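## Task

Undo the knot in the plastic bag's handles, then take exactly two of the fruit out and set them on the table surface (not on the bag), leaving the remaining fruit inside the bag.

## Robot and tools

Robot: two arms, left_arm and right_arm, each a six-joint arm with a two-finger parallel gripper. The left_arm's base sits near y = +0.34 m and the right_arm's near y = -0.28 m. The names do not match the sides of the images.

Scene frame: origin at table height, midway between the bases, a little behind the table's near edge. +x points out over the table, +y toward left_arm, +z up. Each result reports every gripper's end_effector_position (metres) and end_effector_quat_wxyz in this frame. That point lies between the finger pads, about 1 cm behind the tips. The fingers point along the gripper's own +z and close along its own y. Reported poses may be off by a few centimetres, more at long reach.

Row layout (used by execute_actions and move): one flat list of 14 numbers covering both arms, each in [-1, 1]. Order: dx, dy, dz, rx, ry, rz, opening for left_arm, then the same seven for right_arm. Both arms always need numbers, even when only one moves. dx..rz are an offset, not a pose. They count from that arm's Hand target at the start of the action or move, along the Hand target's own axes, not the scene axes. 1.0 equals 0.6 m of travel or 180 degrees of turn. rx, ry, rz form one rotation vector. The opening is absolute: +1 fully open (0.093 m), -1 closed. Sending all six pose numbers as 0 re-requests the current Hand target. Sending the same offset again moves the arm further.

execute_actions(actions, cameras): actions is a list of actions. Each action is up to 15 rows, one per 1/30 s control step. A short action repeats its last row to fill 15 steps. Every row counts from the pose at the action's start, not from the row before. Images come back only with an empty actions list or when cameras names them. An empty list also shows fields that are normally left out, and the current scene's number and task.

move(target, speed, blend, opening_speed, grip_force, blocking, cameras): drives each gripper along a straight line toward its target.
- target: one 14-number row, or a list of up to 15 rows. All rows are offsets from the same starting Hand targets.
- speed: m/s, 0.002 to 2.9, default 0.25. Turning runs up to twice that in rad/s. Give one value, or one per target.
- blend: metres of corner rounding at intermediate targets. 0 means stop at each one.
- opening_speed: how fast the commanded opening changes, per second on the -1..+1 scale; at least 0.2.
- grip_force: newtons per finger pad, 10 to 50. One value, or one per arm. It persists. Low values close slowly. In this task a cap of about 25-37 N per pad applies regardless.
- blocking=false returns after about 0.5 s while the motion continues.
Paths do not avoid obstacles or the other arm, and all arms finish together, within 10 s at most. The result adds a "move:" line: done, off_target, moving, held or fault, plus limits (paced = pose clipped, held = steps withheld). Neither done nor off_target tells you about contact. Steer paths around an arm's own base, since passing near it can flip the shoulder posture.

wait(seconds 0-10, cameras): lets the scene run while the last commands hold; a running move keeps going. stop(cameras): brakes a running move; braking needs distance. zoom_image(camera, region=[x0,y0,x1,y1] pixels, at most 504x504) enlarges part of the latest image from cam_high, cam_low, cam_left_wrist or cam_right_wrist. read_manual(section) returns only licence texts. finished_scene(scene) ends the current scene for good; pass that scene's number.

Cameras: cam_high (504x504) is fixed on a beam behind the arms. cam_left_wrist and cam_right_wrist (672x504) ride on the grippers. Calibration K and T_world_to_cam are given but may be off slightly, a little more for the wrist cameras.

Gripping: grip_measured shows the finger motor's position on the -1..+1 scale. The pads meet near -0.94, and each millimetre of object width adds about 0.0208. Readings can be up to 0.02 too open. To grip firmly, command about 0.24 below the reading that matches the object's width; soft or round fruit may need lower. To hold, keep sending the same value. To release, send well above the width reading. A single jump to a very low value squeezes hard for a moment and can crush soft items. The last entry of each arm's Joint positions is the finger gap in metres.

Motion behaviour: the controller limits each step's orientation change to 40 degrees from the measured orientation. Friction and weight can leave a gripper short, low or tilted, so check the result after each move and correct. Small commands may do nothing or go sideways. An arm blocked by something keeps pushing until commanded back past its current position. The Hand target field in results is the base for the next offsets.

Other results: Joint velocities ("within noise" when still), joint torques (they include the arm's own weight; readings 1-3 wrap at ±28 N m), motor temperatures, and step readings of position for action calls. MOTOR HOT appears at 75 °C. At 90 °C the arm folds and goes idle; at 100 °C it collapses. Holding loads, staying stretched out or pushing into something heats the motors.

Avoid: fruit or the bag leaving the table, or being set down off it; dropping or releasing moving items; fast impacts or hard presses; contact between the two arms, including one gripper closing on the other's fingers; striking the bar, plate (up to about 3 cm above the table) or rail near the bases, which give no warning. Any arm stop is costly. Slow, smooth motion is preferred.

Each tool is called after ">>>" as name([rows], argument=value, ...), one row to a line, values as JSON.

## Session

>>> execute_actions(actions=[])

>>> zoom_image(camera="cam_high", region=[150, 180, 350, 380])

Scene clock: 0.00 s.
left_arm: end_effector_position=(+0.3282, +0.4092, +0.2071) grip_measured=+1.000 end_effector_quat_wxyz=(+0.432, -0.174, +0.881, +0.083) | right_arm: end_effector_position=(+0.4583, -0.1803, +0.1637) grip_measured=+1.000 end_effector_quat_wxyz=(+0.445, -0.185, +0.866, +0.136)
Joint positions: left_arm=[0.045 1.002 0.927 -0.572 -0.219 -0.19 0.093] | right_arm=[0.114 1.66 1.196 -0.185 -0.324 -0.157 0.093]
Joint velocities: within noise
Joint torques (N m): no reading
Motor temperatures (°C): left_arm=[28 38 42 41 27 28 31] | right_arm=[25 35 37 45 28 24 27]
Heat: left arm: 42 °C; right arm: 45 °C.
Hand target: left_arm +0.3301, +0.4108, +0.2217; +0.451, -0.176, +0.871, +0.082 | right_arm +0.4592, -0.1782, +0.1754; +0.455, -0.188, +0.860, +0.136
Tool commands: left_gripper/opening=+1.0 right_gripper/opening=+1.0

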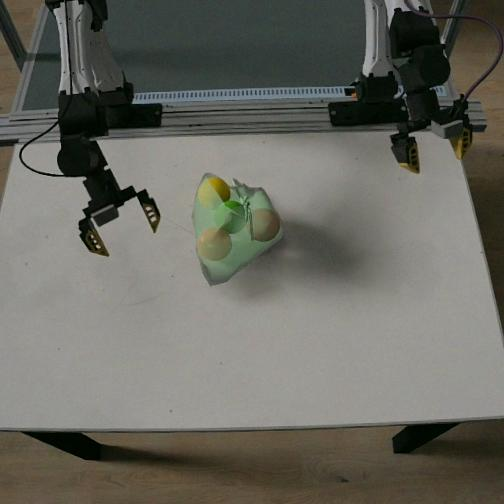

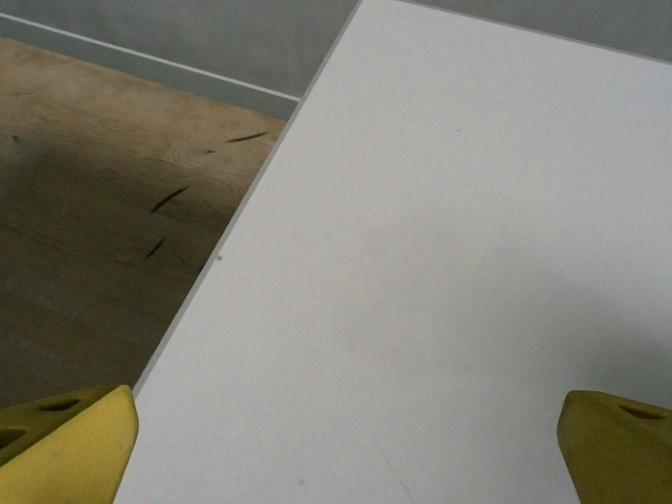

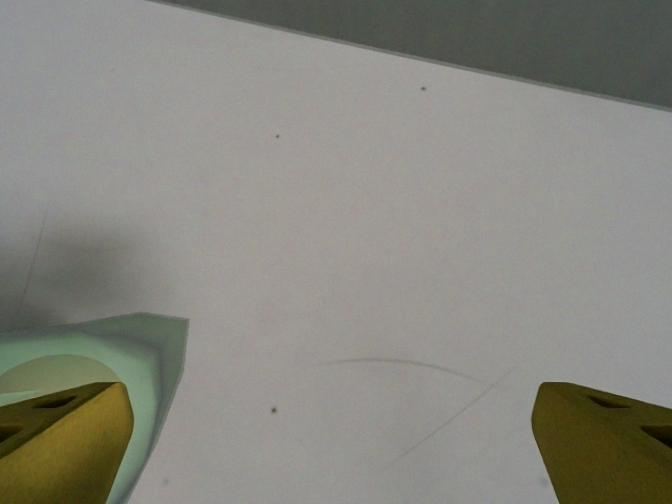

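Scaled by 2.520 from the camera's 504x504 image, which has a finer 720x720 frame.

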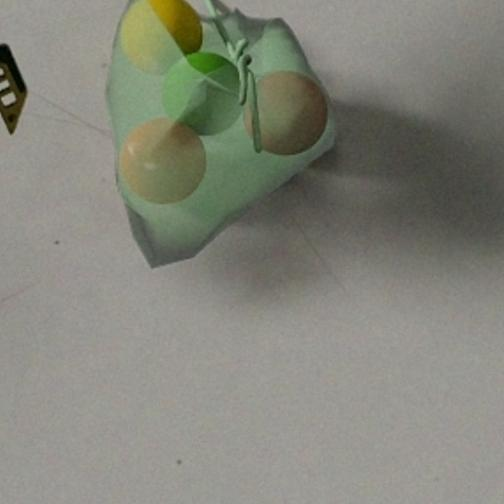

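>>> move(target=[0,0,0,0.0546,0.3,0.117,1,-0.109,0.391,-0.018,0.0907,0.304,0.1255,1], cameras=["all"])

>>> zoom_image(camera="cam_right_wrist", region=[200, 100, 500, 400])

Scene clock: 3.80 s.
left_arm: end_effector_position=(+0.3333, +0.4106, +0.2115) grip_measured=+1.000 end_effector_quat_wxyz=(+0.073, -0.006, +0.997, +0.021) | right_arm: end_effector_position=(+0.3837, +0.0380, +0.2549) grip_measured=+1.000 end_effector_quat_wxyz=(+0.217, -0.007, +0.963, +0.157)
Joint positions: left_arm=[0.161 1.679 1.849 -1.557 0.001 0.201 0.093] | right_arm=[0.707 2.309 2.802 -1.531 0.038 0.673 0.093]
Joint torques (N m): left_arm=[0.1 -7.54 8.05 0.47 0.23 0.11] | right_arm=[-0.38 -7.75 6.17 1.18 -0.23 0.24]
Heat: left arm: 43 °C; right arm: 45 °C.
Hand target: left_arm +0.3301, +0.4108, +0.2216; +0.000, -0.001, +1.000, +0.000 | right_arm +0.3801, +0.0398, +0.2505; +0.000, +0.000, +1.000, +0.000
Off the commanded pose: left_arm 0.011 m, 9 deg | right_arm 0.006 m, 31 deg.
joint sent to its limit (left arm) — joint 4 (wrist pitch), lower limit. The joint targets are off in position and orientation.
joint sent to its limit (right arm) — joint 4 (wrist pitch), lower limit. The joint targets are off in position and orientation.
move: off_target (left_arm, right_arm)
camera_calibration:
cam_left_wrist: T_world_to_cam=[[0.0192828, -0.998402, -0.0531236, 0.41754], [-0.951852, -0.0345911, 0.3046, 0.301266], [-0.30595, 0.0446923, -0.950998, 0.366905], [0, 0, 0, 1]] pos_world=[0.390964, 0.410896, 0.279342]
cam_right_wrist: T_world_to_cam=[[0.0945786, -0.947978, -0.303961, 0.0749925], [-0.995492, -0.0922403, -0.0220767, 0.428798], [-0.00710917, 0.304678, -0.952429, 0.321852], [0, 0, 0, 1]] pos_world=[0.42206, 0.0125822, 0.338803]

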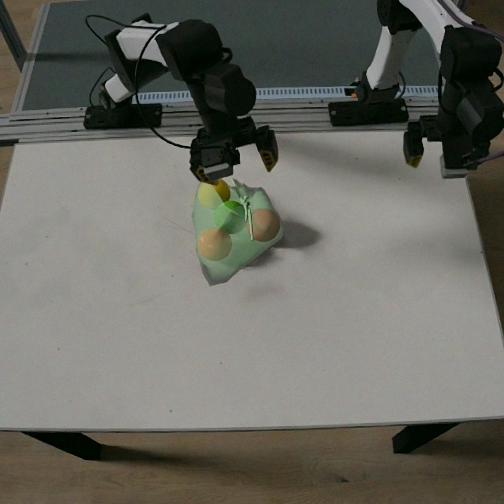

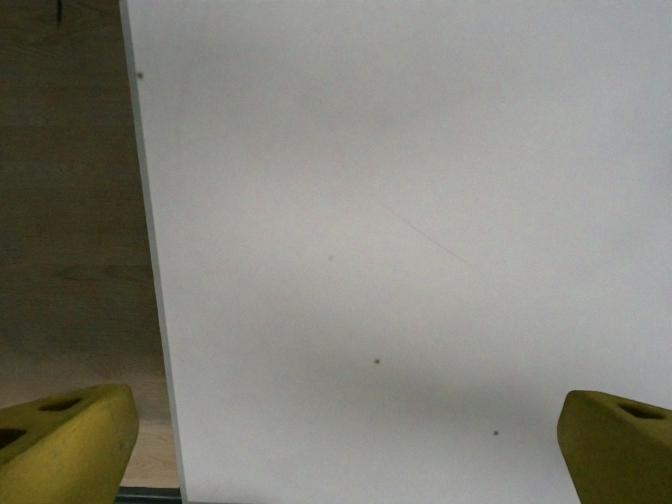

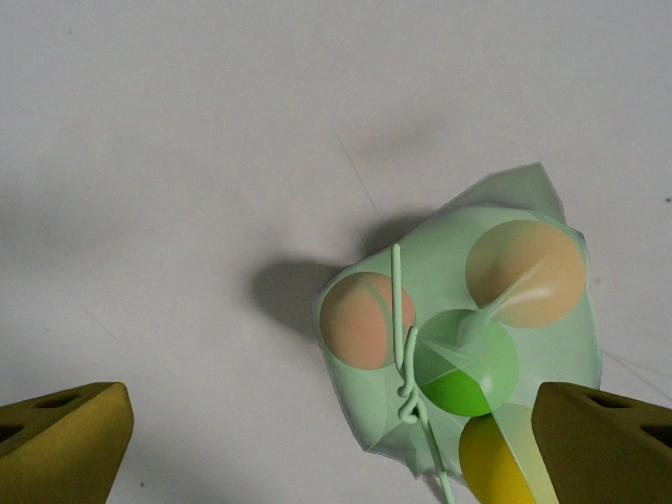

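Scaled by 1.680 from the camera's 672x504 image, which has a finer 960x720 frame.

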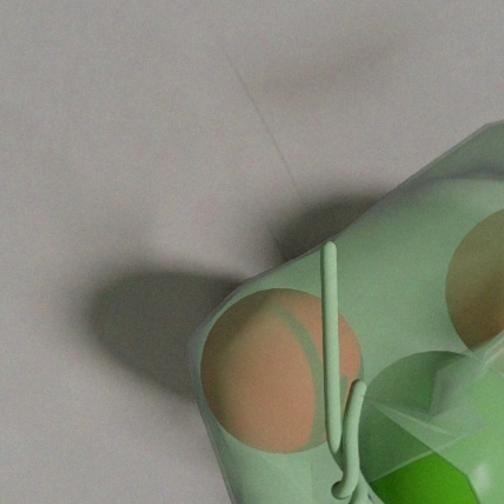

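>>> move(target=[0,0,0,0,0,0,1,0.12,0,-0.08,0,-0.167,0,1], cameras=["cam_right_wrist"])

>>> zoom_image(camera="cam_right_wrist", region=[250, 150, 500, 400])

Scene clock: 5.77 s.
left_arm: end_effector_position=(+0.3333, +0.4106, +0.2115) grip_measured=+1.000 end_effector_quat_wxyz=(+0.073, -0.006, +0.997, +0.021) | right_arm: end_effector_position=(+0.3145, +0.0512, +0.2849) grip_measured=+1.000 end_effector_quat_wxyz=(+0.309, -0.022, +0.949, +0.059)
Joint positions: left_arm=[0.161 1.679 1.849 -1.557 0.001 0.201 0.093] | right_arm=[0.957 2.129 2.589 -1.534 0.414 0.794 0.093]
Joint torques (N m): left_arm=[0.1 -7.46 7.88 0.48 0.21 0.12] | right_arm=[0.09 -11.02 4 1.09 0.4 0.23]
Heat: left arm: 43 °C; right arm: 45 °C.
Hand target: left_arm +0.3301, +0.4108, +0.2216; +0.000, -0.001, +1.000, +0.000 | right_arm +0.3080, +0.0397, +0.2984; +0.260, +0.000, +0.966, +0.000
Off the commanded pose: left_arm 0.011 m, 9 deg | right_arm 0.019 m, 9 deg.
joint sent to its limit (left arm) — joint 4 (wrist pitch), lower limit. The joint targets are off in position and orientation.
joint sent to its limit (right arm) — joint 4 (wrist pitch), lower limit. The joint targets are off in position and orientation.
move: off_target (left_arm, right_arm)
camera_calibration:
cam_right_wrist: T_world_to_cam=[[0.0925326, -0.990527, -0.101459, 0.0483889], [-0.978119, -0.0713559, -0.195428, 0.404559], [0.186338, 0.117322, -0.975456, 0.301275], [0, 0, 0, 1]] pos_world=[0.335091, 0.041452, 0.377852]
Images, in order (width x height): cam_right_wrist 672x504.

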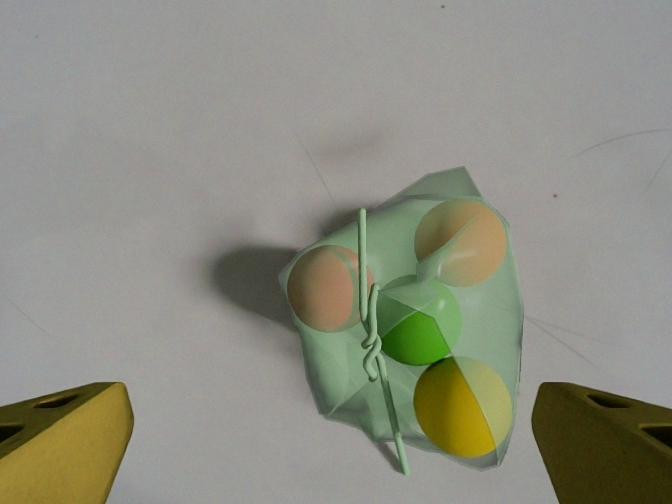

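Scaled by 2.016 from the camera's 672x504 image, which has a finer 960x720 frame.

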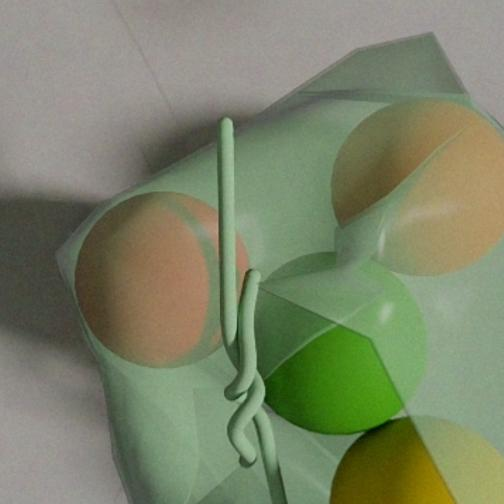

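>>> move(target=[-0.117,-0.2,0.03,0.278,0,0,1,0,-0.3,0,0,0,0,1], cameras=["cam_left_wrist"])

>>> zoom_image(camera="cam_left_wrist", region=[200, 120, 500, 420])

Scene clock: 9.03 s.
left_arm: end_effector_position=(+0.4000, +0.2933, +0.1906) grip_measured=+1.000 end_effector_quat_wxyz=(+0.052, -0.019, +0.912, -0.406) | right_arm: end_effector_position=(+0.3152, -0.1400, +0.2906) grip_measured=+1.000 end_effector_quat_wxyz=(+0.254, +0.006, +0.967, -0.014)
Joint positions: left_arm=[0.155 1.979 1.935 -1.562 0.855 0.199 0.093] | right_arm=[0.565 1.678 2.049 -1.516 0.293 0.502 0.093]
Joint torques (N m): left_arm=[-0.81 -10.22 7.97 0.06 0.73 -0.27] | right_arm=[-0.32 -7.56 4.11 1.36 -0.06 0.01]
Heat: left arm: 44 °C; right arm: 45 °C.
Hand target: left_arm +0.4004, +0.2909, +0.2037; +0.001, -0.001, +0.906, -0.423 | right_arm +0.3081, -0.1403, +0.2984; +0.260, +0.000, +0.966, +0.000
Off the commanded pose: left_arm 0.013 m, 7 deg | right_arm 0.010 m, 2 deg.
joint sent to its limit (left arm) — joint 4 (wrist pitch), lower limit. The joint targets are off in position and orientation.
move: off_target (left_arm)
camera_calibration:
cam_left_wrist: T_world_to_cam=[[-0.00523879, -0.677625, 0.735389, 0.0634749], [-0.940929, 0.252324, 0.225801, 0.293518], [-0.338564, -0.690766, -0.638918, 0.541962], [0, 0, 0, 1]] pos_world=[0.460001, 0.343319, 0.233314]
Images, in order (width x height): cam_left_wrist 672x504.

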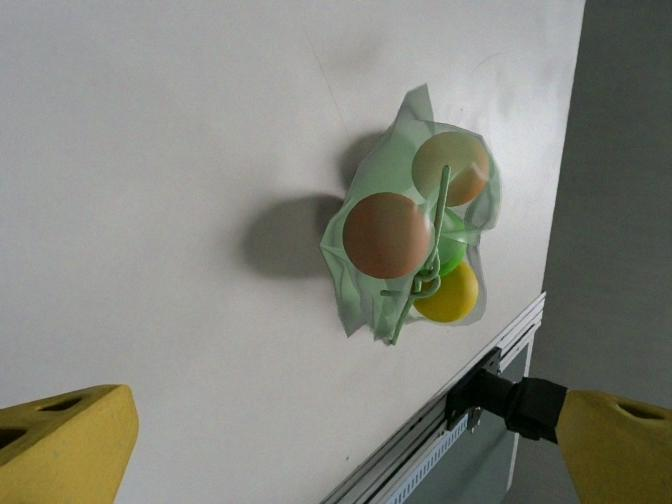

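Scaled by 1.680 from the camera's 672x504 image, which has a finer 960x720 frame.

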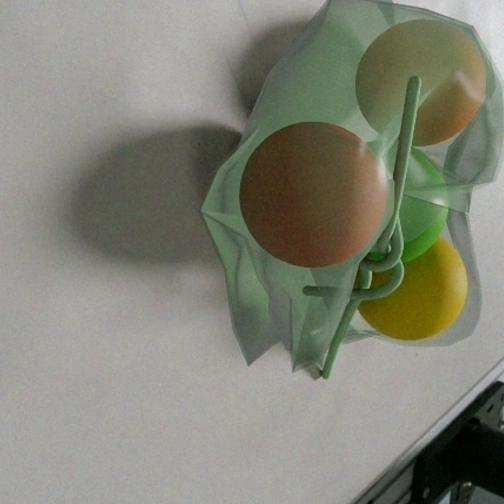

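>>> move(target=[0,0,0,0,0,0,1,0.146,0.3,0.185,0,0,0,1], cameras=["all"])

>>> zoom_image(camera="cam_right_wrist", region=[250, 150, 500, 400])

>>> zoom_image(camera="cam_left_wrist", region=[360, 200, 480, 320])

Scene clock: 11.37 s.
left_arm: end_effector_position=(+0.4000, +0.2933, +0.1907) grip_measured=+1.000 end_effector_quat_wxyz=(+0.052, -0.019, +0.912, -0.407) | right_arm: end_effector_position=(+0.2803, +0.0332, +0.1500) grip_measured=+1.000 end_effector_quat_wxyz=(+0.242, -0.011, +0.970, -0.011)
Joint positions: left_arm=[0.155 1.979 1.935 -1.562 0.855 0.199 0.093] | right_arm=[0.997 1.932 1.788 -1.165 0.414 0.909 0.093]
Joint torques (N m): left_arm=[-0.83 -10.22 7.97 0.07 0.7 -0.25] | right_arm=[-0.25 -7.2 7.72 1.18 0.46 0.23]
Heat: left arm: 44 °C; right arm: 45 °C.
Hand target: left_arm +0.4004, +0.2909, +0.2037; +0.001, +0.000, +0.906, -0.423 | right_arm +0.2880, +0.0397, +0.1585; +0.260, +0.000, +0.966, +0.000
Off the commanded pose: left_arm 0.013 m, 7 deg | right_arm 0.013 m, 3 deg.
joint sent to its limit (left arm) — joint 4 (wrist pitch), lower limit. The joint targets are off in position and orientation.
move: off_target (left_arm, right_arm)
camera_calibration:
cam_left_wrist: T_world_to_cam=[[-0.00528635, -0.677393, 0.735602, 0.0632936], [-0.940962, 0.252357, 0.225626, 0.29354], [-0.338472, -0.690981, -0.638735, 0.542014], [0, 0, 0, 1]] pos_world=[0.460001, 0.343319, 0.233414]
cam_right_wrist: T_world_to_cam=[[0.0295966, -0.999339, 0.021104, 0.0195848], [-0.998241, -0.0306358, -0.0507514, 0.326041], [0.0513644, -0.0195648, -0.998488, 0.223995], [0, 0, 0, 1]] pos_world=[0.313383, 0.0339428, 0.23979]

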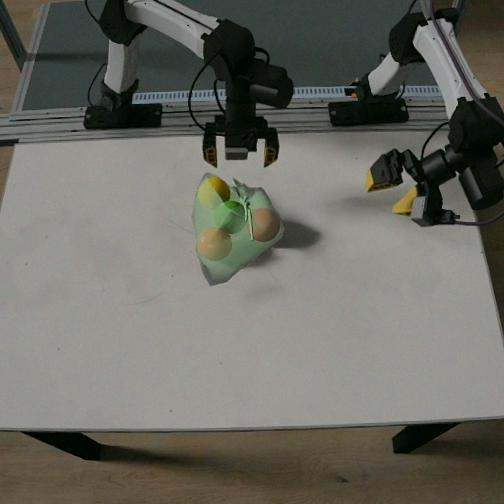

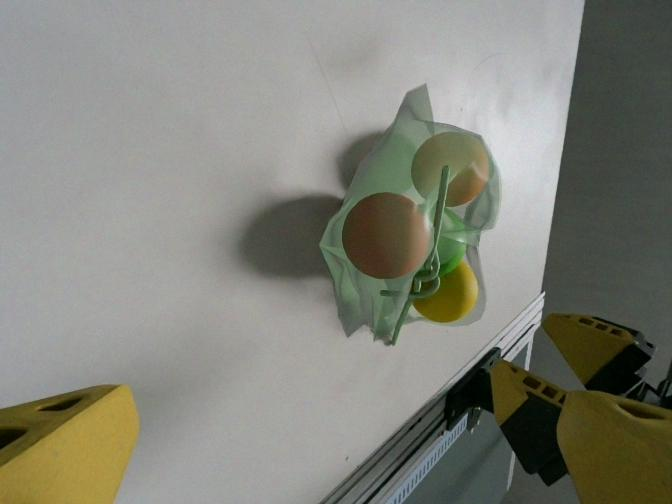

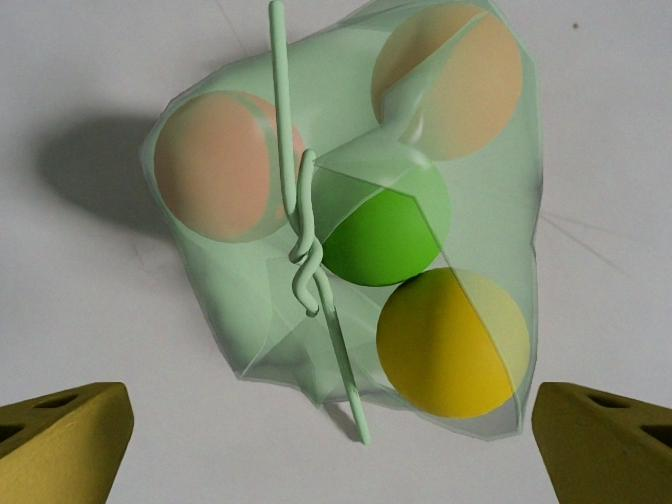

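Scaled by 2.016 from the camera's 672x504 image, which has a finer 960x720 frame.

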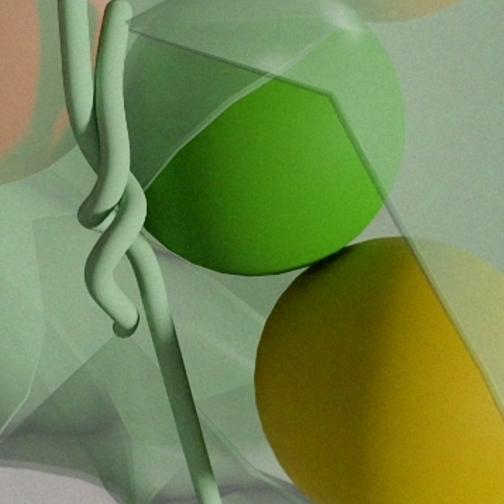

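Scaled by 4.200 from the camera's 672x504 image, which has a finer 960x720 frame.

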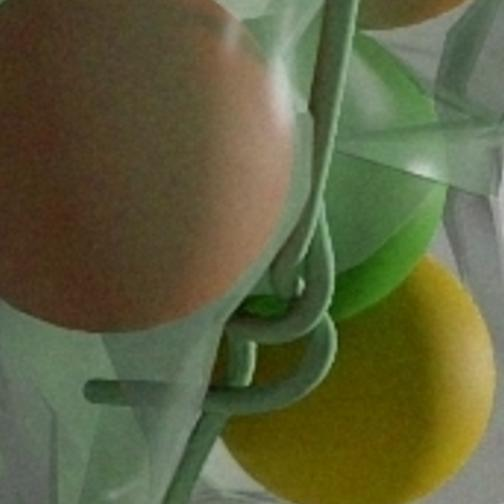

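>>> move(target=[0,0,0,0,0,0,1,0.0045,0.023,0.074,0,0,0,-0.25], cameras=["cam_left_wrist","cam_right_wrist"], speed=0.12)

>>> zoom_image(camera="cam_left_wrist", region=[360, 200, 520, 360])

>>> zoom_image(camera="cam_right_wrist", region=[200, 200, 450, 450])

Scene clock: 13.43 s.
left_arm: end_effector_position=(+0.4000, +0.2933, +0.1907) grip_measured=+1.000 end_effector_quat_wxyz=(+0.052, -0.019, +0.912, -0.407) | right_arm: end_effector_position=(+0.3040, +0.0516, +0.1226) grip_measured=-0.247 end_effector_quat_wxyz=(+0.254, +0.004, +0.967, +0.004)
Joint positions: left_arm=[0.155 1.979 1.935 -1.562 0.855 0.199 0.093] | right_arm=[0.976 2.01 1.777 -1.032 0.414 0.908 0.033]
Joint torques (N m): left_arm=[-0.85 -10.29 7.99 0.06 0.71 -0.28] | right_arm=[-0.38 -7.32 5.45 1.23 0.38 0]
Heat: left arm: 44 °C; right arm: 45 °C.
Hand target: left_arm +0.4004, +0.2909, +0.2037; +0.001, +0.000, +0.906, -0.423 | right_arm +0.3079, +0.0536, +0.1187; +0.260, +0.000, +0.966, +0.000
Off the commanded pose: left_arm 0.013 m, 7 deg | right_arm 0.006 m, 1 deg.
joint sent to its limit (left arm) — joint 4 (wrist pitch), lower limit. The joint targets are off in position and orientation.
move: off_target (left_arm)
camera_calibration:
cam_left_wrist: T_world_to_cam=[[-0.00528635, -0.677393, 0.735602, 0.0632936], [-0.940962, 0.252357, 0.225626, 0.29354], [-0.338472, -0.690981, -0.638735, 0.542014], [0, 0, 0, 1]] pos_world=[0.460001, 0.343319, 0.233414]
cam_right_wrist: T_world_to_cam=[[0.00897343, -0.999859, -0.0142203, 0.048526], [-0.997099, -0.00787202, -0.0757016, 0.350458], [0.075579, 0.0148583, -0.997029, 0.186356], [0, 0, 0, 1]] pos_world=[0.334922, 0.048509, 0.213023]
Images, in order (width x height): cam_left_wrist 672x504, cam_right_wrist 672x504.

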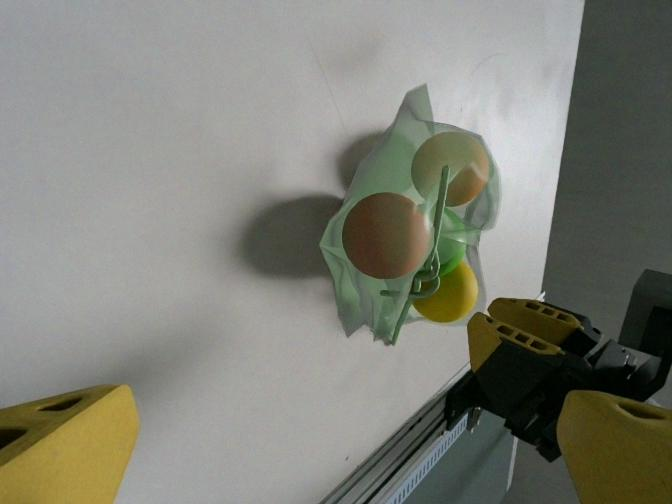

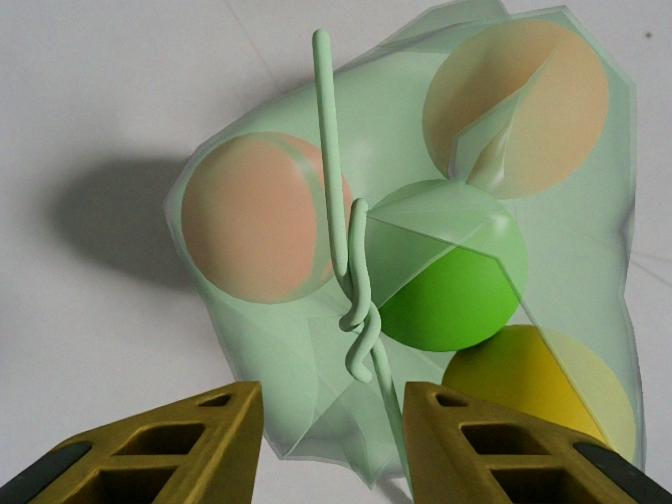

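Scaled by 3.150 from the camera's 672x504 image, which has a finer 960x720 frame.

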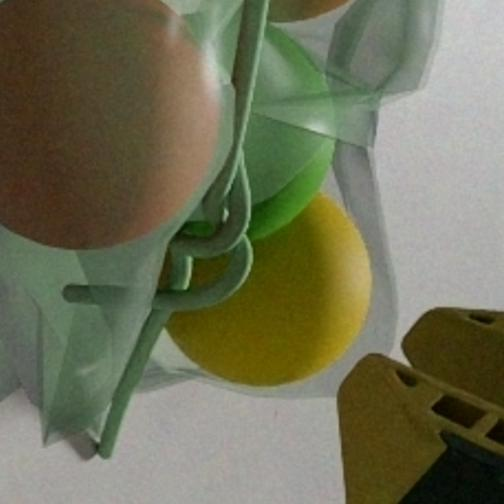

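Scaled by 2.016 from the camera's 672x504 image, which has a finer 960x720 frame.

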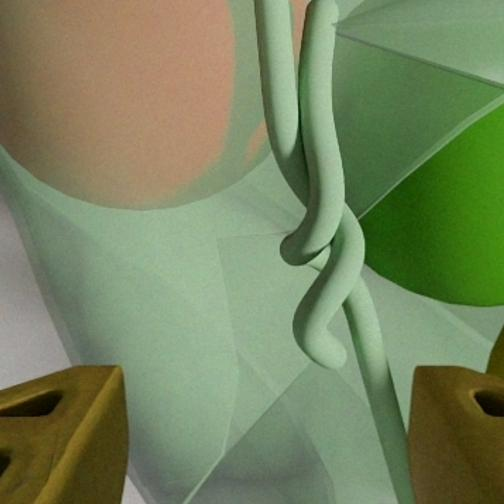

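>>> move(target=[0,0,0,0,0,0,1,0.027,-0.0117,0.0805,0,0,0,-0.25], cameras=["cam_left_wrist","cam_right_wrist"], speed=0.06)

>>> zoom_image(camera="cam_left_wrist", region=[360, 200, 520, 360])

>>> zoom_image(camera="cam_right_wrist", region=[200, 250, 450, 500])

Scene clock: 15.30 s.
left_arm: end_effector_position=(+0.4000, +0.2933, +0.1907) grip_measured=+1.000 end_effector_quat_wxyz=(+0.052, -0.019, +0.912, -0.407) | right_arm: end_effector_position=(+0.3160, +0.0445, +0.0748) grip_measured=-0.247 end_effector_quat_wxyz=(+0.258, +0.005, +0.966, +0.003)
Joint positions: left_arm=[0.155 1.979 1.935 -1.562 0.855 0.199 0.093] | right_arm=[0.945 2.024 1.603 -0.827 0.414 0.876 0.033]
Joint torques (N m): left_arm=[-0.83 -10.18 8.03 0.06 0.71 -0.23] | right_arm=[-0.4 -7.34 5.29 1.26 0.26 0.06]
Heat: left arm: 44 °C; right arm: 45 °C.
Hand target: left_arm +0.4004, +0.2909, +0.2037; +0.001, +0.000, +0.906, -0.423 | right_arm +0.3181, +0.0466, +0.0688; +0.260, +0.000, +0.966, +0.000
Off the commanded pose: left_arm 0.013 m, 7 deg | right_arm 0.007 m, 1 deg.
joint sent to its limit (left arm) — joint 4 (wrist pitch), lower limit. The joint targets are off in position and orientation.
move: off_target (left_arm)
camera_calibration:
cam_left_wrist: T_world_to_cam=[[-0.00528635, -0.677393, 0.735602, 0.0632936], [-0.940962, 0.252357, 0.225626, 0.29354], [-0.338472, -0.690981, -0.638735, 0.542014], [0, 0, 0, 1]] pos_world=[0.460001, 0.343319, 0.233414]
cam_right_wrist: T_world_to_cam=[[0.00592233, -0.999909, -0.0121007, 0.0413617], [-0.996354, -0.00487042, -0.0851809, 0.359056], [0.0851143, 0.0125611, -0.996292, 0.135044], [0, 0, 0, 1]] pos_world=[0.346007, 0.0414104, 0.165628]
Images, in order (width x height): cam_left_wrist 672x504, cam_right_wrist 672x504.

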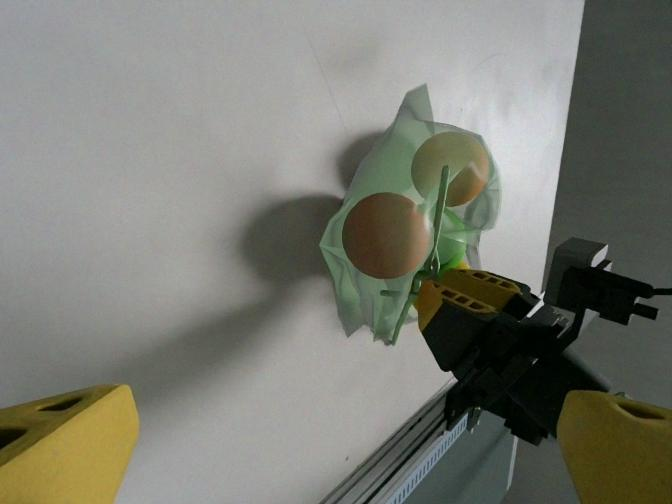

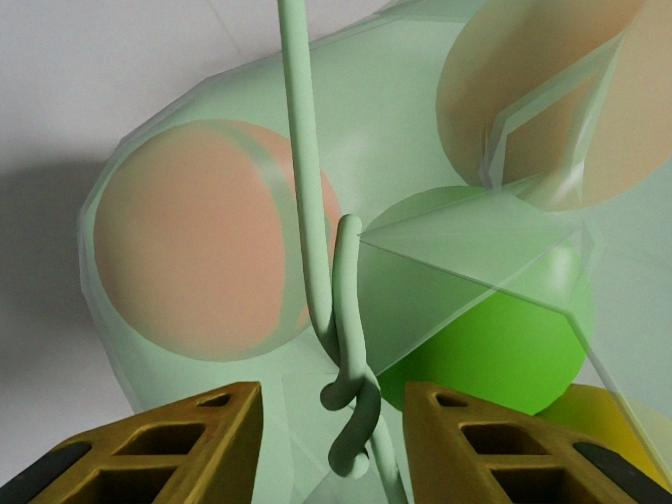

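Scaled by 3.150 from the camera's 672x504 image, which has a finer 960x720 frame.

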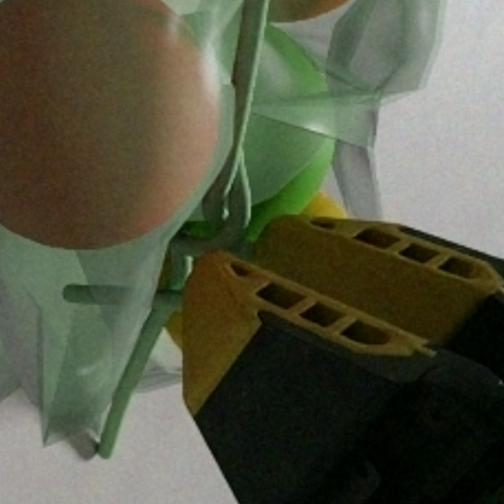

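Scaled by 2.016 from the camera's 672x504 image, which has a finer 960x720 frame.

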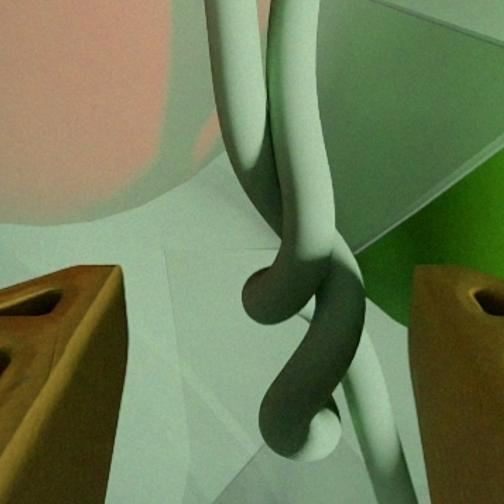

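>>> move(target=[0,0,0,0,0,0,1,0,0,-0.005,0,0,0,-1], speed=0.05, opening_speed=0.5)

>>> move(target=[0,0,0,0,0,0,1,0.012,0,-0.025,0,0,0,-1], cameras=["all"], speed=0.04)

>>> zoom_image(camera="cam_left_wrist", region=[360, 200, 520, 360])

>>> zoom_image(camera="cam_right_wrist", region=[200, 250, 450, 500])

Scene clock: 17.57 s.
left_arm: end_effector_position=(+0.4000, +0.2933, +0.1907) grip_measured=+1.000 end_effector_quat_wxyz=(+0.052, -0.019, +0.912, -0.407) | right_arm: end_effector_position=(+0.3160, +0.0445, +0.0748) grip_measured=-0.937 end_effector_quat_wxyz=(+0.258, +0.005, +0.966, +0.003)
Joint positions: left_arm=[0.155 1.979 1.935 -1.562 0.855 0.199 0.093] | right_arm=[0.945 2.024 1.603 -0.826 0.414 0.876 0]
Joint torques (N m): left_arm=[-0.77 -10.25 7.99 0.05 0.68 -0.26] | right_arm=[0.01 -7.62 5.44 1.19 0.31 0.09]
Heat: left arm: 44 °C; right arm: 45 °C.
Hand target: left_arm +0.4004, +0.2909, +0.2037; +0.001, +0.000, +0.906, -0.423 | right_arm +0.3166, +0.0466, +0.0714; +0.260, +0.000, +0.966, +0.000
Off the commanded pose: left_arm 0.013 m, 7 deg | right_arm 0.004 m, 1 deg.
joint sent to its limit (left arm) — joint 4 (wrist pitch), lower limit. The joint targets are off in position and orientation.
move: off_target (left_arm)

Scene clock: 19.53 s.
left_arm: end_effector_position=(+0.4000, +0.2933, +0.1907) grip_measured=+1.000 end_effector_quat_wxyz=(+0.052, -0.019, +0.912, -0.407) | right_arm: end_effector_position=(+0.3082, +0.0517, +0.0747) grip_measured=-0.937 end_effector_quat_wxyz=(+0.258, -0.002, +0.966, +0.006)
Joint positions: left_arm=[0.155 1.979 1.935 -1.562 0.855 0.199 0.093] | right_arm=[0.968 2.024 1.603 -0.828 0.414 0.886 0]
Joint torques (N m): left_arm=[-0.9 -10.29 8.01 0.06 0.72 -0.28] | right_arm=[0.44 -10.17 4.75 0.77 0.37 0.24]
Heat: left arm: 44 °C; right arm: 45 °C.
Hand target: left_arm +0.4004, +0.2909, +0.2037; +0.001, +0.000, +0.906, -0.423 | right_arm +0.3028, +0.0465, +0.0807; +0.260, +0.000, +0.966, +0.000
Off the commanded pose: left_arm 0.013 m, 7 deg | right_arm 0.010 m, 1 deg.
joint sent to its limit (left arm) — joint 4 (wrist pitch), lower limit. The joint targets are off in position and orientation.
move: off_target (left_arm)
camera_calibration:
cam_left_wrist: T_world_to_cam=[[-0.00528635, -0.677393, 0.735602, 0.0632936], [-0.940962, 0.252357, 0.225626, 0.29354], [-0.338472, -0.690981, -0.638735, 0.542014], [0, 0, 0, 1]] pos_world=[0.460001, 0.343319, 0.233414]
cam_right_wrist: T_world_to_cam=[[0.020687, -0.99966, -0.0158562, 0.0443179], [-0.99622, -0.0192724, -0.084698, 0.352016], [0.0843637, 0.0175484, -0.99628, 0.135507], [0, 0, 0, 1]] pos_world=[0.338337, 0.0487091, 0.165521]

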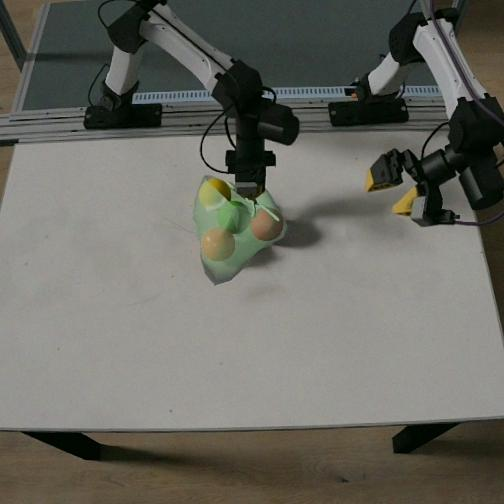

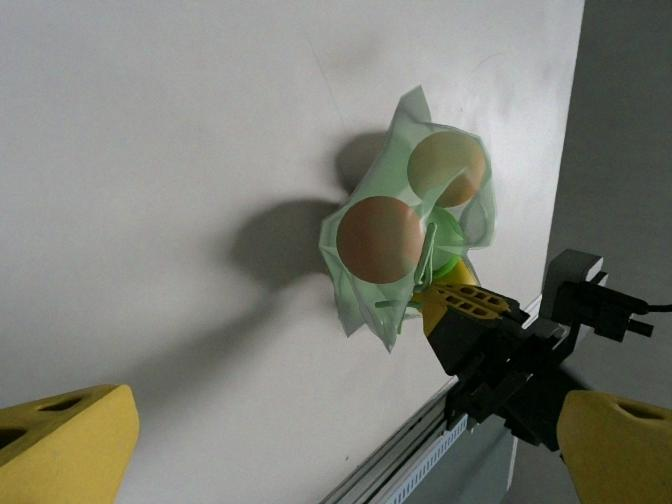

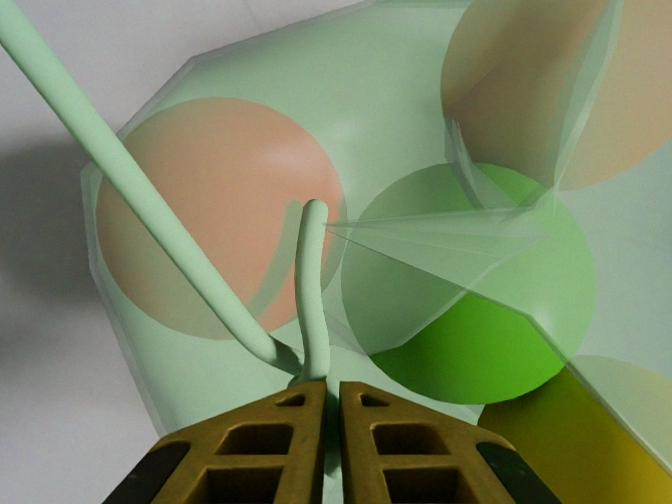

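Scaled by 3.150 from the camera's 672x504 image, which has a finer 960x720 frame.

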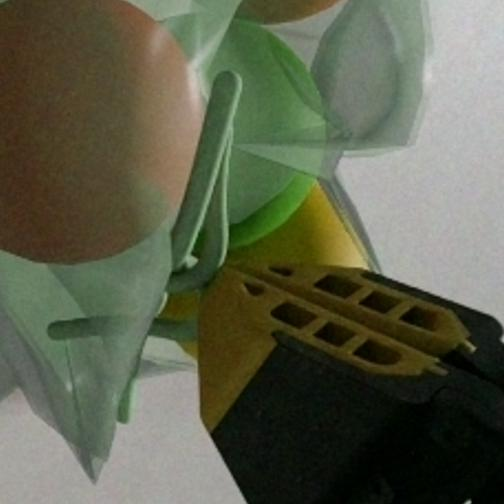

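Scaled by 2.016 from the camera's 672x504 image, which has a finer 960x720 frame.

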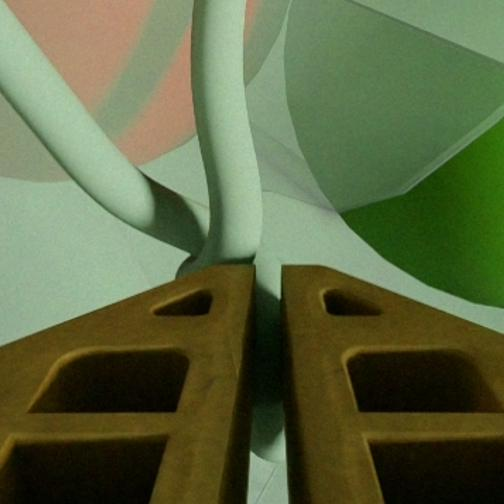

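>>> move(target=[0,0,0,0,0,0,1,-0.02,0,-0.085,0,0,0,-1], cameras=["all"], speed=0.04)

>>> zoom_image(camera="cam_left_wrist", region=[360, 200, 520, 360])

Scene clock: 21.97 s.
left_arm: end_effector_position=(+0.4000, +0.2933, +0.1907) grip_measured=+1.000 end_effector_quat_wxyz=(+0.052, -0.019, +0.912, -0.407) | right_arm: end_effector_position=(+0.2883, +0.0446, +0.1021) grip_measured=-0.937 end_effector_quat_wxyz=(+0.238, -0.007, +0.971, -0.017)
Joint positions: left_arm=[0.155 1.979 1.935 -1.562 0.855 0.199 0.093] | right_arm=[0.997 2.001 1.698 -1.023 0.417 0.919 0]
Joint torques (N m): left_arm=[-0.8 -10.17 7.88 0.09 0.73 -0.25] | right_arm=[0.57 -11.75 7.6 0.63 0.45 0.21]
Heat: left arm: 44 °C; right arm: 45 °C.
Hand target: left_arm +0.4004, +0.2909, +0.2037; +0.001, +0.000, +0.906, -0.423 | right_arm +0.2877, +0.0465, +0.1309; +0.260, +0.000, +0.966, +0.000
Off the commanded pose: left_arm 0.013 m, 7 deg | right_arm 0.029 m, 3 deg.
joint sent to its limit (left arm) — joint 4 (wrist pitch), lower limit. The joint targets are off in position and orientation.
move: off_target (left_arm, right_arm)
camera_calibration:
cam_left_wrist: T_world_to_cam=[[-0.00528635, -0.677393, 0.735602, 0.0632936], [-0.940962, 0.252357, 0.225626, 0.29354], [-0.338472, -0.690981, -0.638735, 0.542014], [0, 0, 0, 1]] pos_world=[0.460001, 0.343319, 0.233414]
cam_right_wrist: T_world_to_cam=[[0.0199229, -0.999274, 0.032465, 0.0333809], [-0.998826, -0.0213273, -0.0435044, 0.33101], [0.0441652, -0.0315601, -0.998526, 0.178558], [0, 0, 0, 1]] pos_world=[0.32207, 0.0460515, 0.191611]

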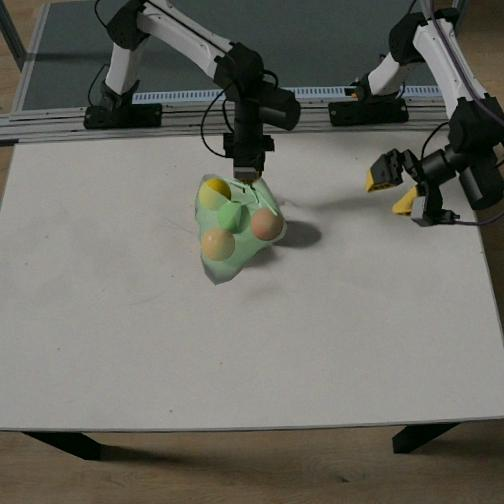

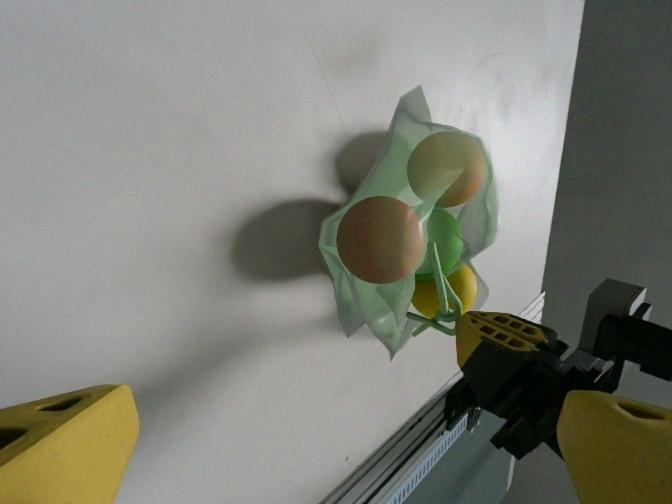

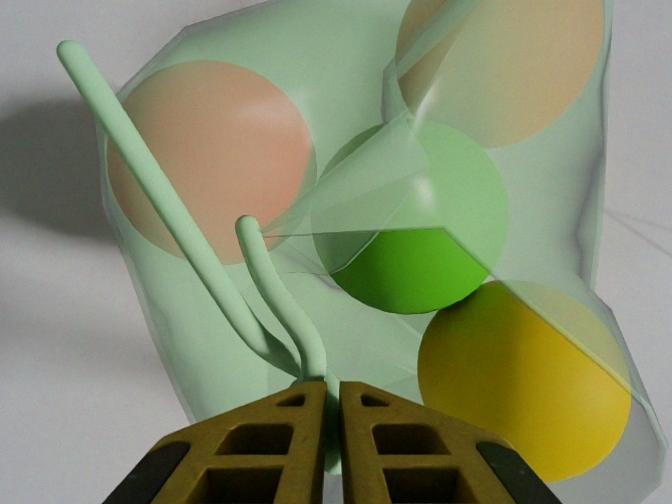

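Scaled by 3.150 from the camera's 672x504 image, which has a finer 960x720 frame.

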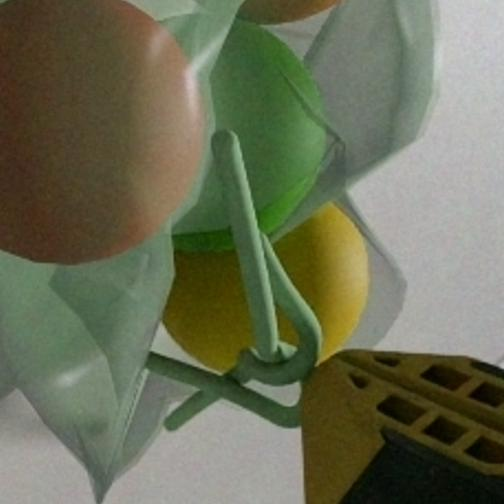

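>>> move(target=[0,0,0,0,0,0,1,0.02,0,-0.085,0,0,0,-1], cameras=["all"], speed=0.04)

>>> zoom_image(camera="cam_left_wrist", region=[360, 200, 520, 360])

Scene clock: 24.93 s.
left_arm: end_effector_position=(+0.4000, +0.2933, +0.1907) grip_measured=+1.000 end_effector_quat_wxyz=(+0.052, -0.019, +0.912, -0.407) | right_arm: end_effector_position=(+0.2528, +0.0474, +0.1418) grip_measured=-0.937 end_effector_quat_wxyz=(+0.240, -0.008, +0.971, -0.019)
Joint positions: left_arm=[0.155 1.979 1.935 -1.562 0.855 0.199 0.093] | right_arm=[1.08 1.948 1.784 -1.197 0.439 1.006 0]
Joint torques (N m): left_arm=[-0.92 -10.28 7.92 0.07 0.72 -0.25] | right_arm=[0.44 -11.21 7.6 0.53 0.46 0.23]
Heat: left arm: 44 °C; right arm: 45 °C.
Hand target: left_arm +0.4004, +0.2909, +0.2037; +0.001, +0.000, +0.906, -0.423 | right_arm +0.2516, +0.0465, +0.1690; +0.260, +0.000, +0.966, +0.000
Off the commanded pose: left_arm 0.013 m, 7 deg | right_arm 0.027 m, 3 deg.
joint sent to its limit (left arm) — joint 4 (wrist pitch), lower limit. The joint targets are off in position and orientation.
move: off_target (left_arm, right_arm)
camera_calibration:
cam_left_wrist: T_world_to_cam=[[-0.00528635, -0.677393, 0.735602, 0.0632936], [-0.940962, 0.252357, 0.225626, 0.29354], [-0.338472, -0.690981, -0.638735, 0.542014], [0, 0, 0, 1]] pos_world=[0.460001, 0.343319, 0.233414]
cam_right_wrist: T_world_to_cam=[[0.0211966, -0.999152, 0.035295, 0.0348768], [-0.998663, -0.0228249, -0.0463881, 0.297744], [0.0471543, -0.0342645, -0.9983, 0.219209], [0, 0, 0, 1]] pos_world=[0.28627, 0.0491543, 0.231417]

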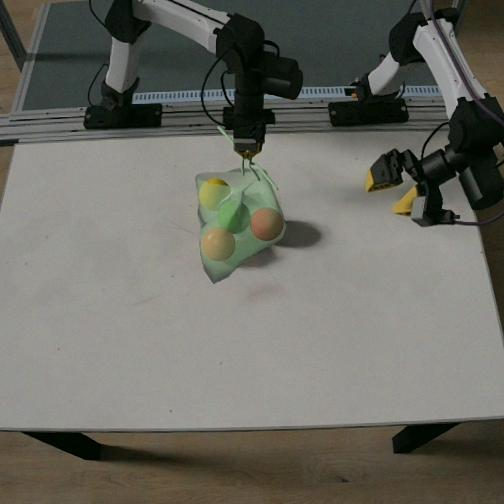

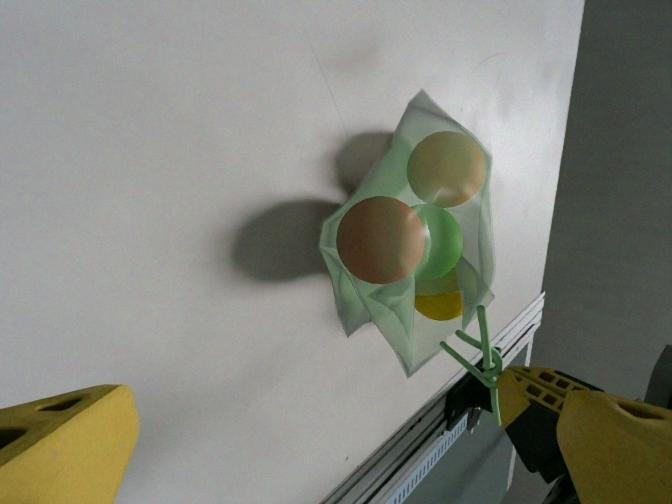

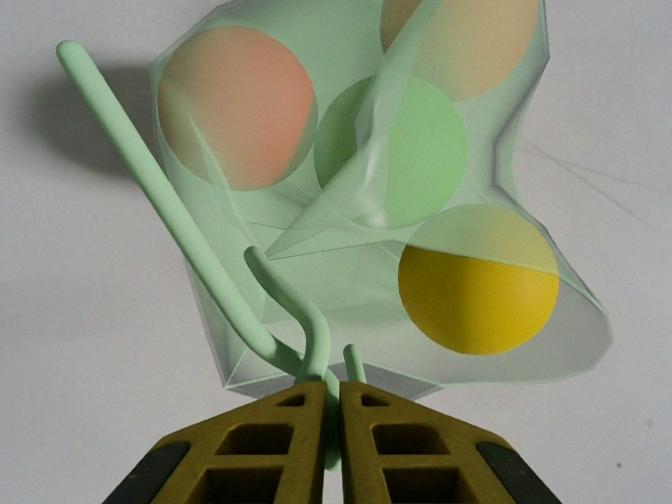

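Scaled by 3.150 from the camera's 672x504 image, which has a finer 960x720 frame.

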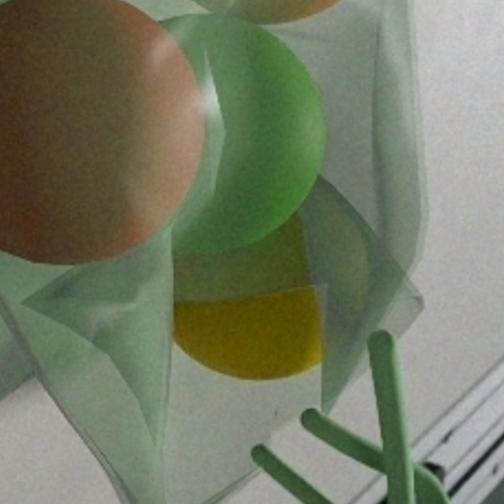

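>>> zoom_image(camera="cam_left_wrist", region=[400, 260, 540, 440])

>>> zoom_image(camera="cam_right_wrist", region=[200, 200, 500, 500])

>>> zoom_image(camera="cam_high", region=[180, 110, 300, 290])

Scaled by 2.800 from the camera's 672x504 image, which has a finer 960x720 frame.

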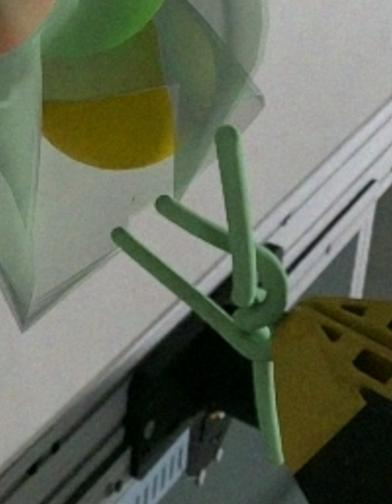

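Scaled by 1.680 from the camera's 672x504 image, which has a finer 960x720 frame.

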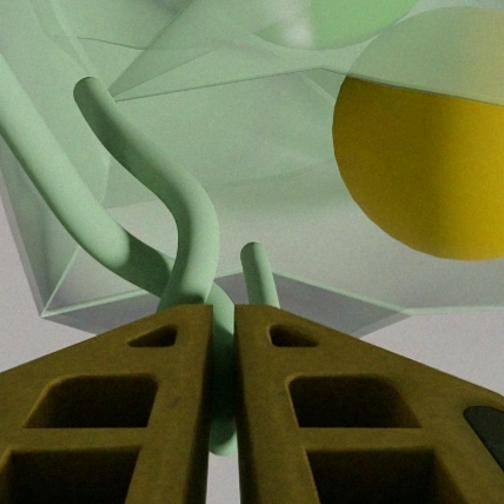

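Scaled by 2.800 from the camera's 504x504 image, which has a finer 720x720 frame.

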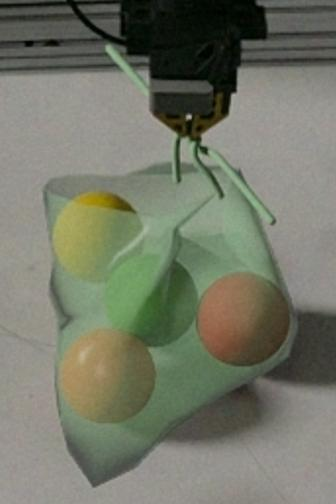

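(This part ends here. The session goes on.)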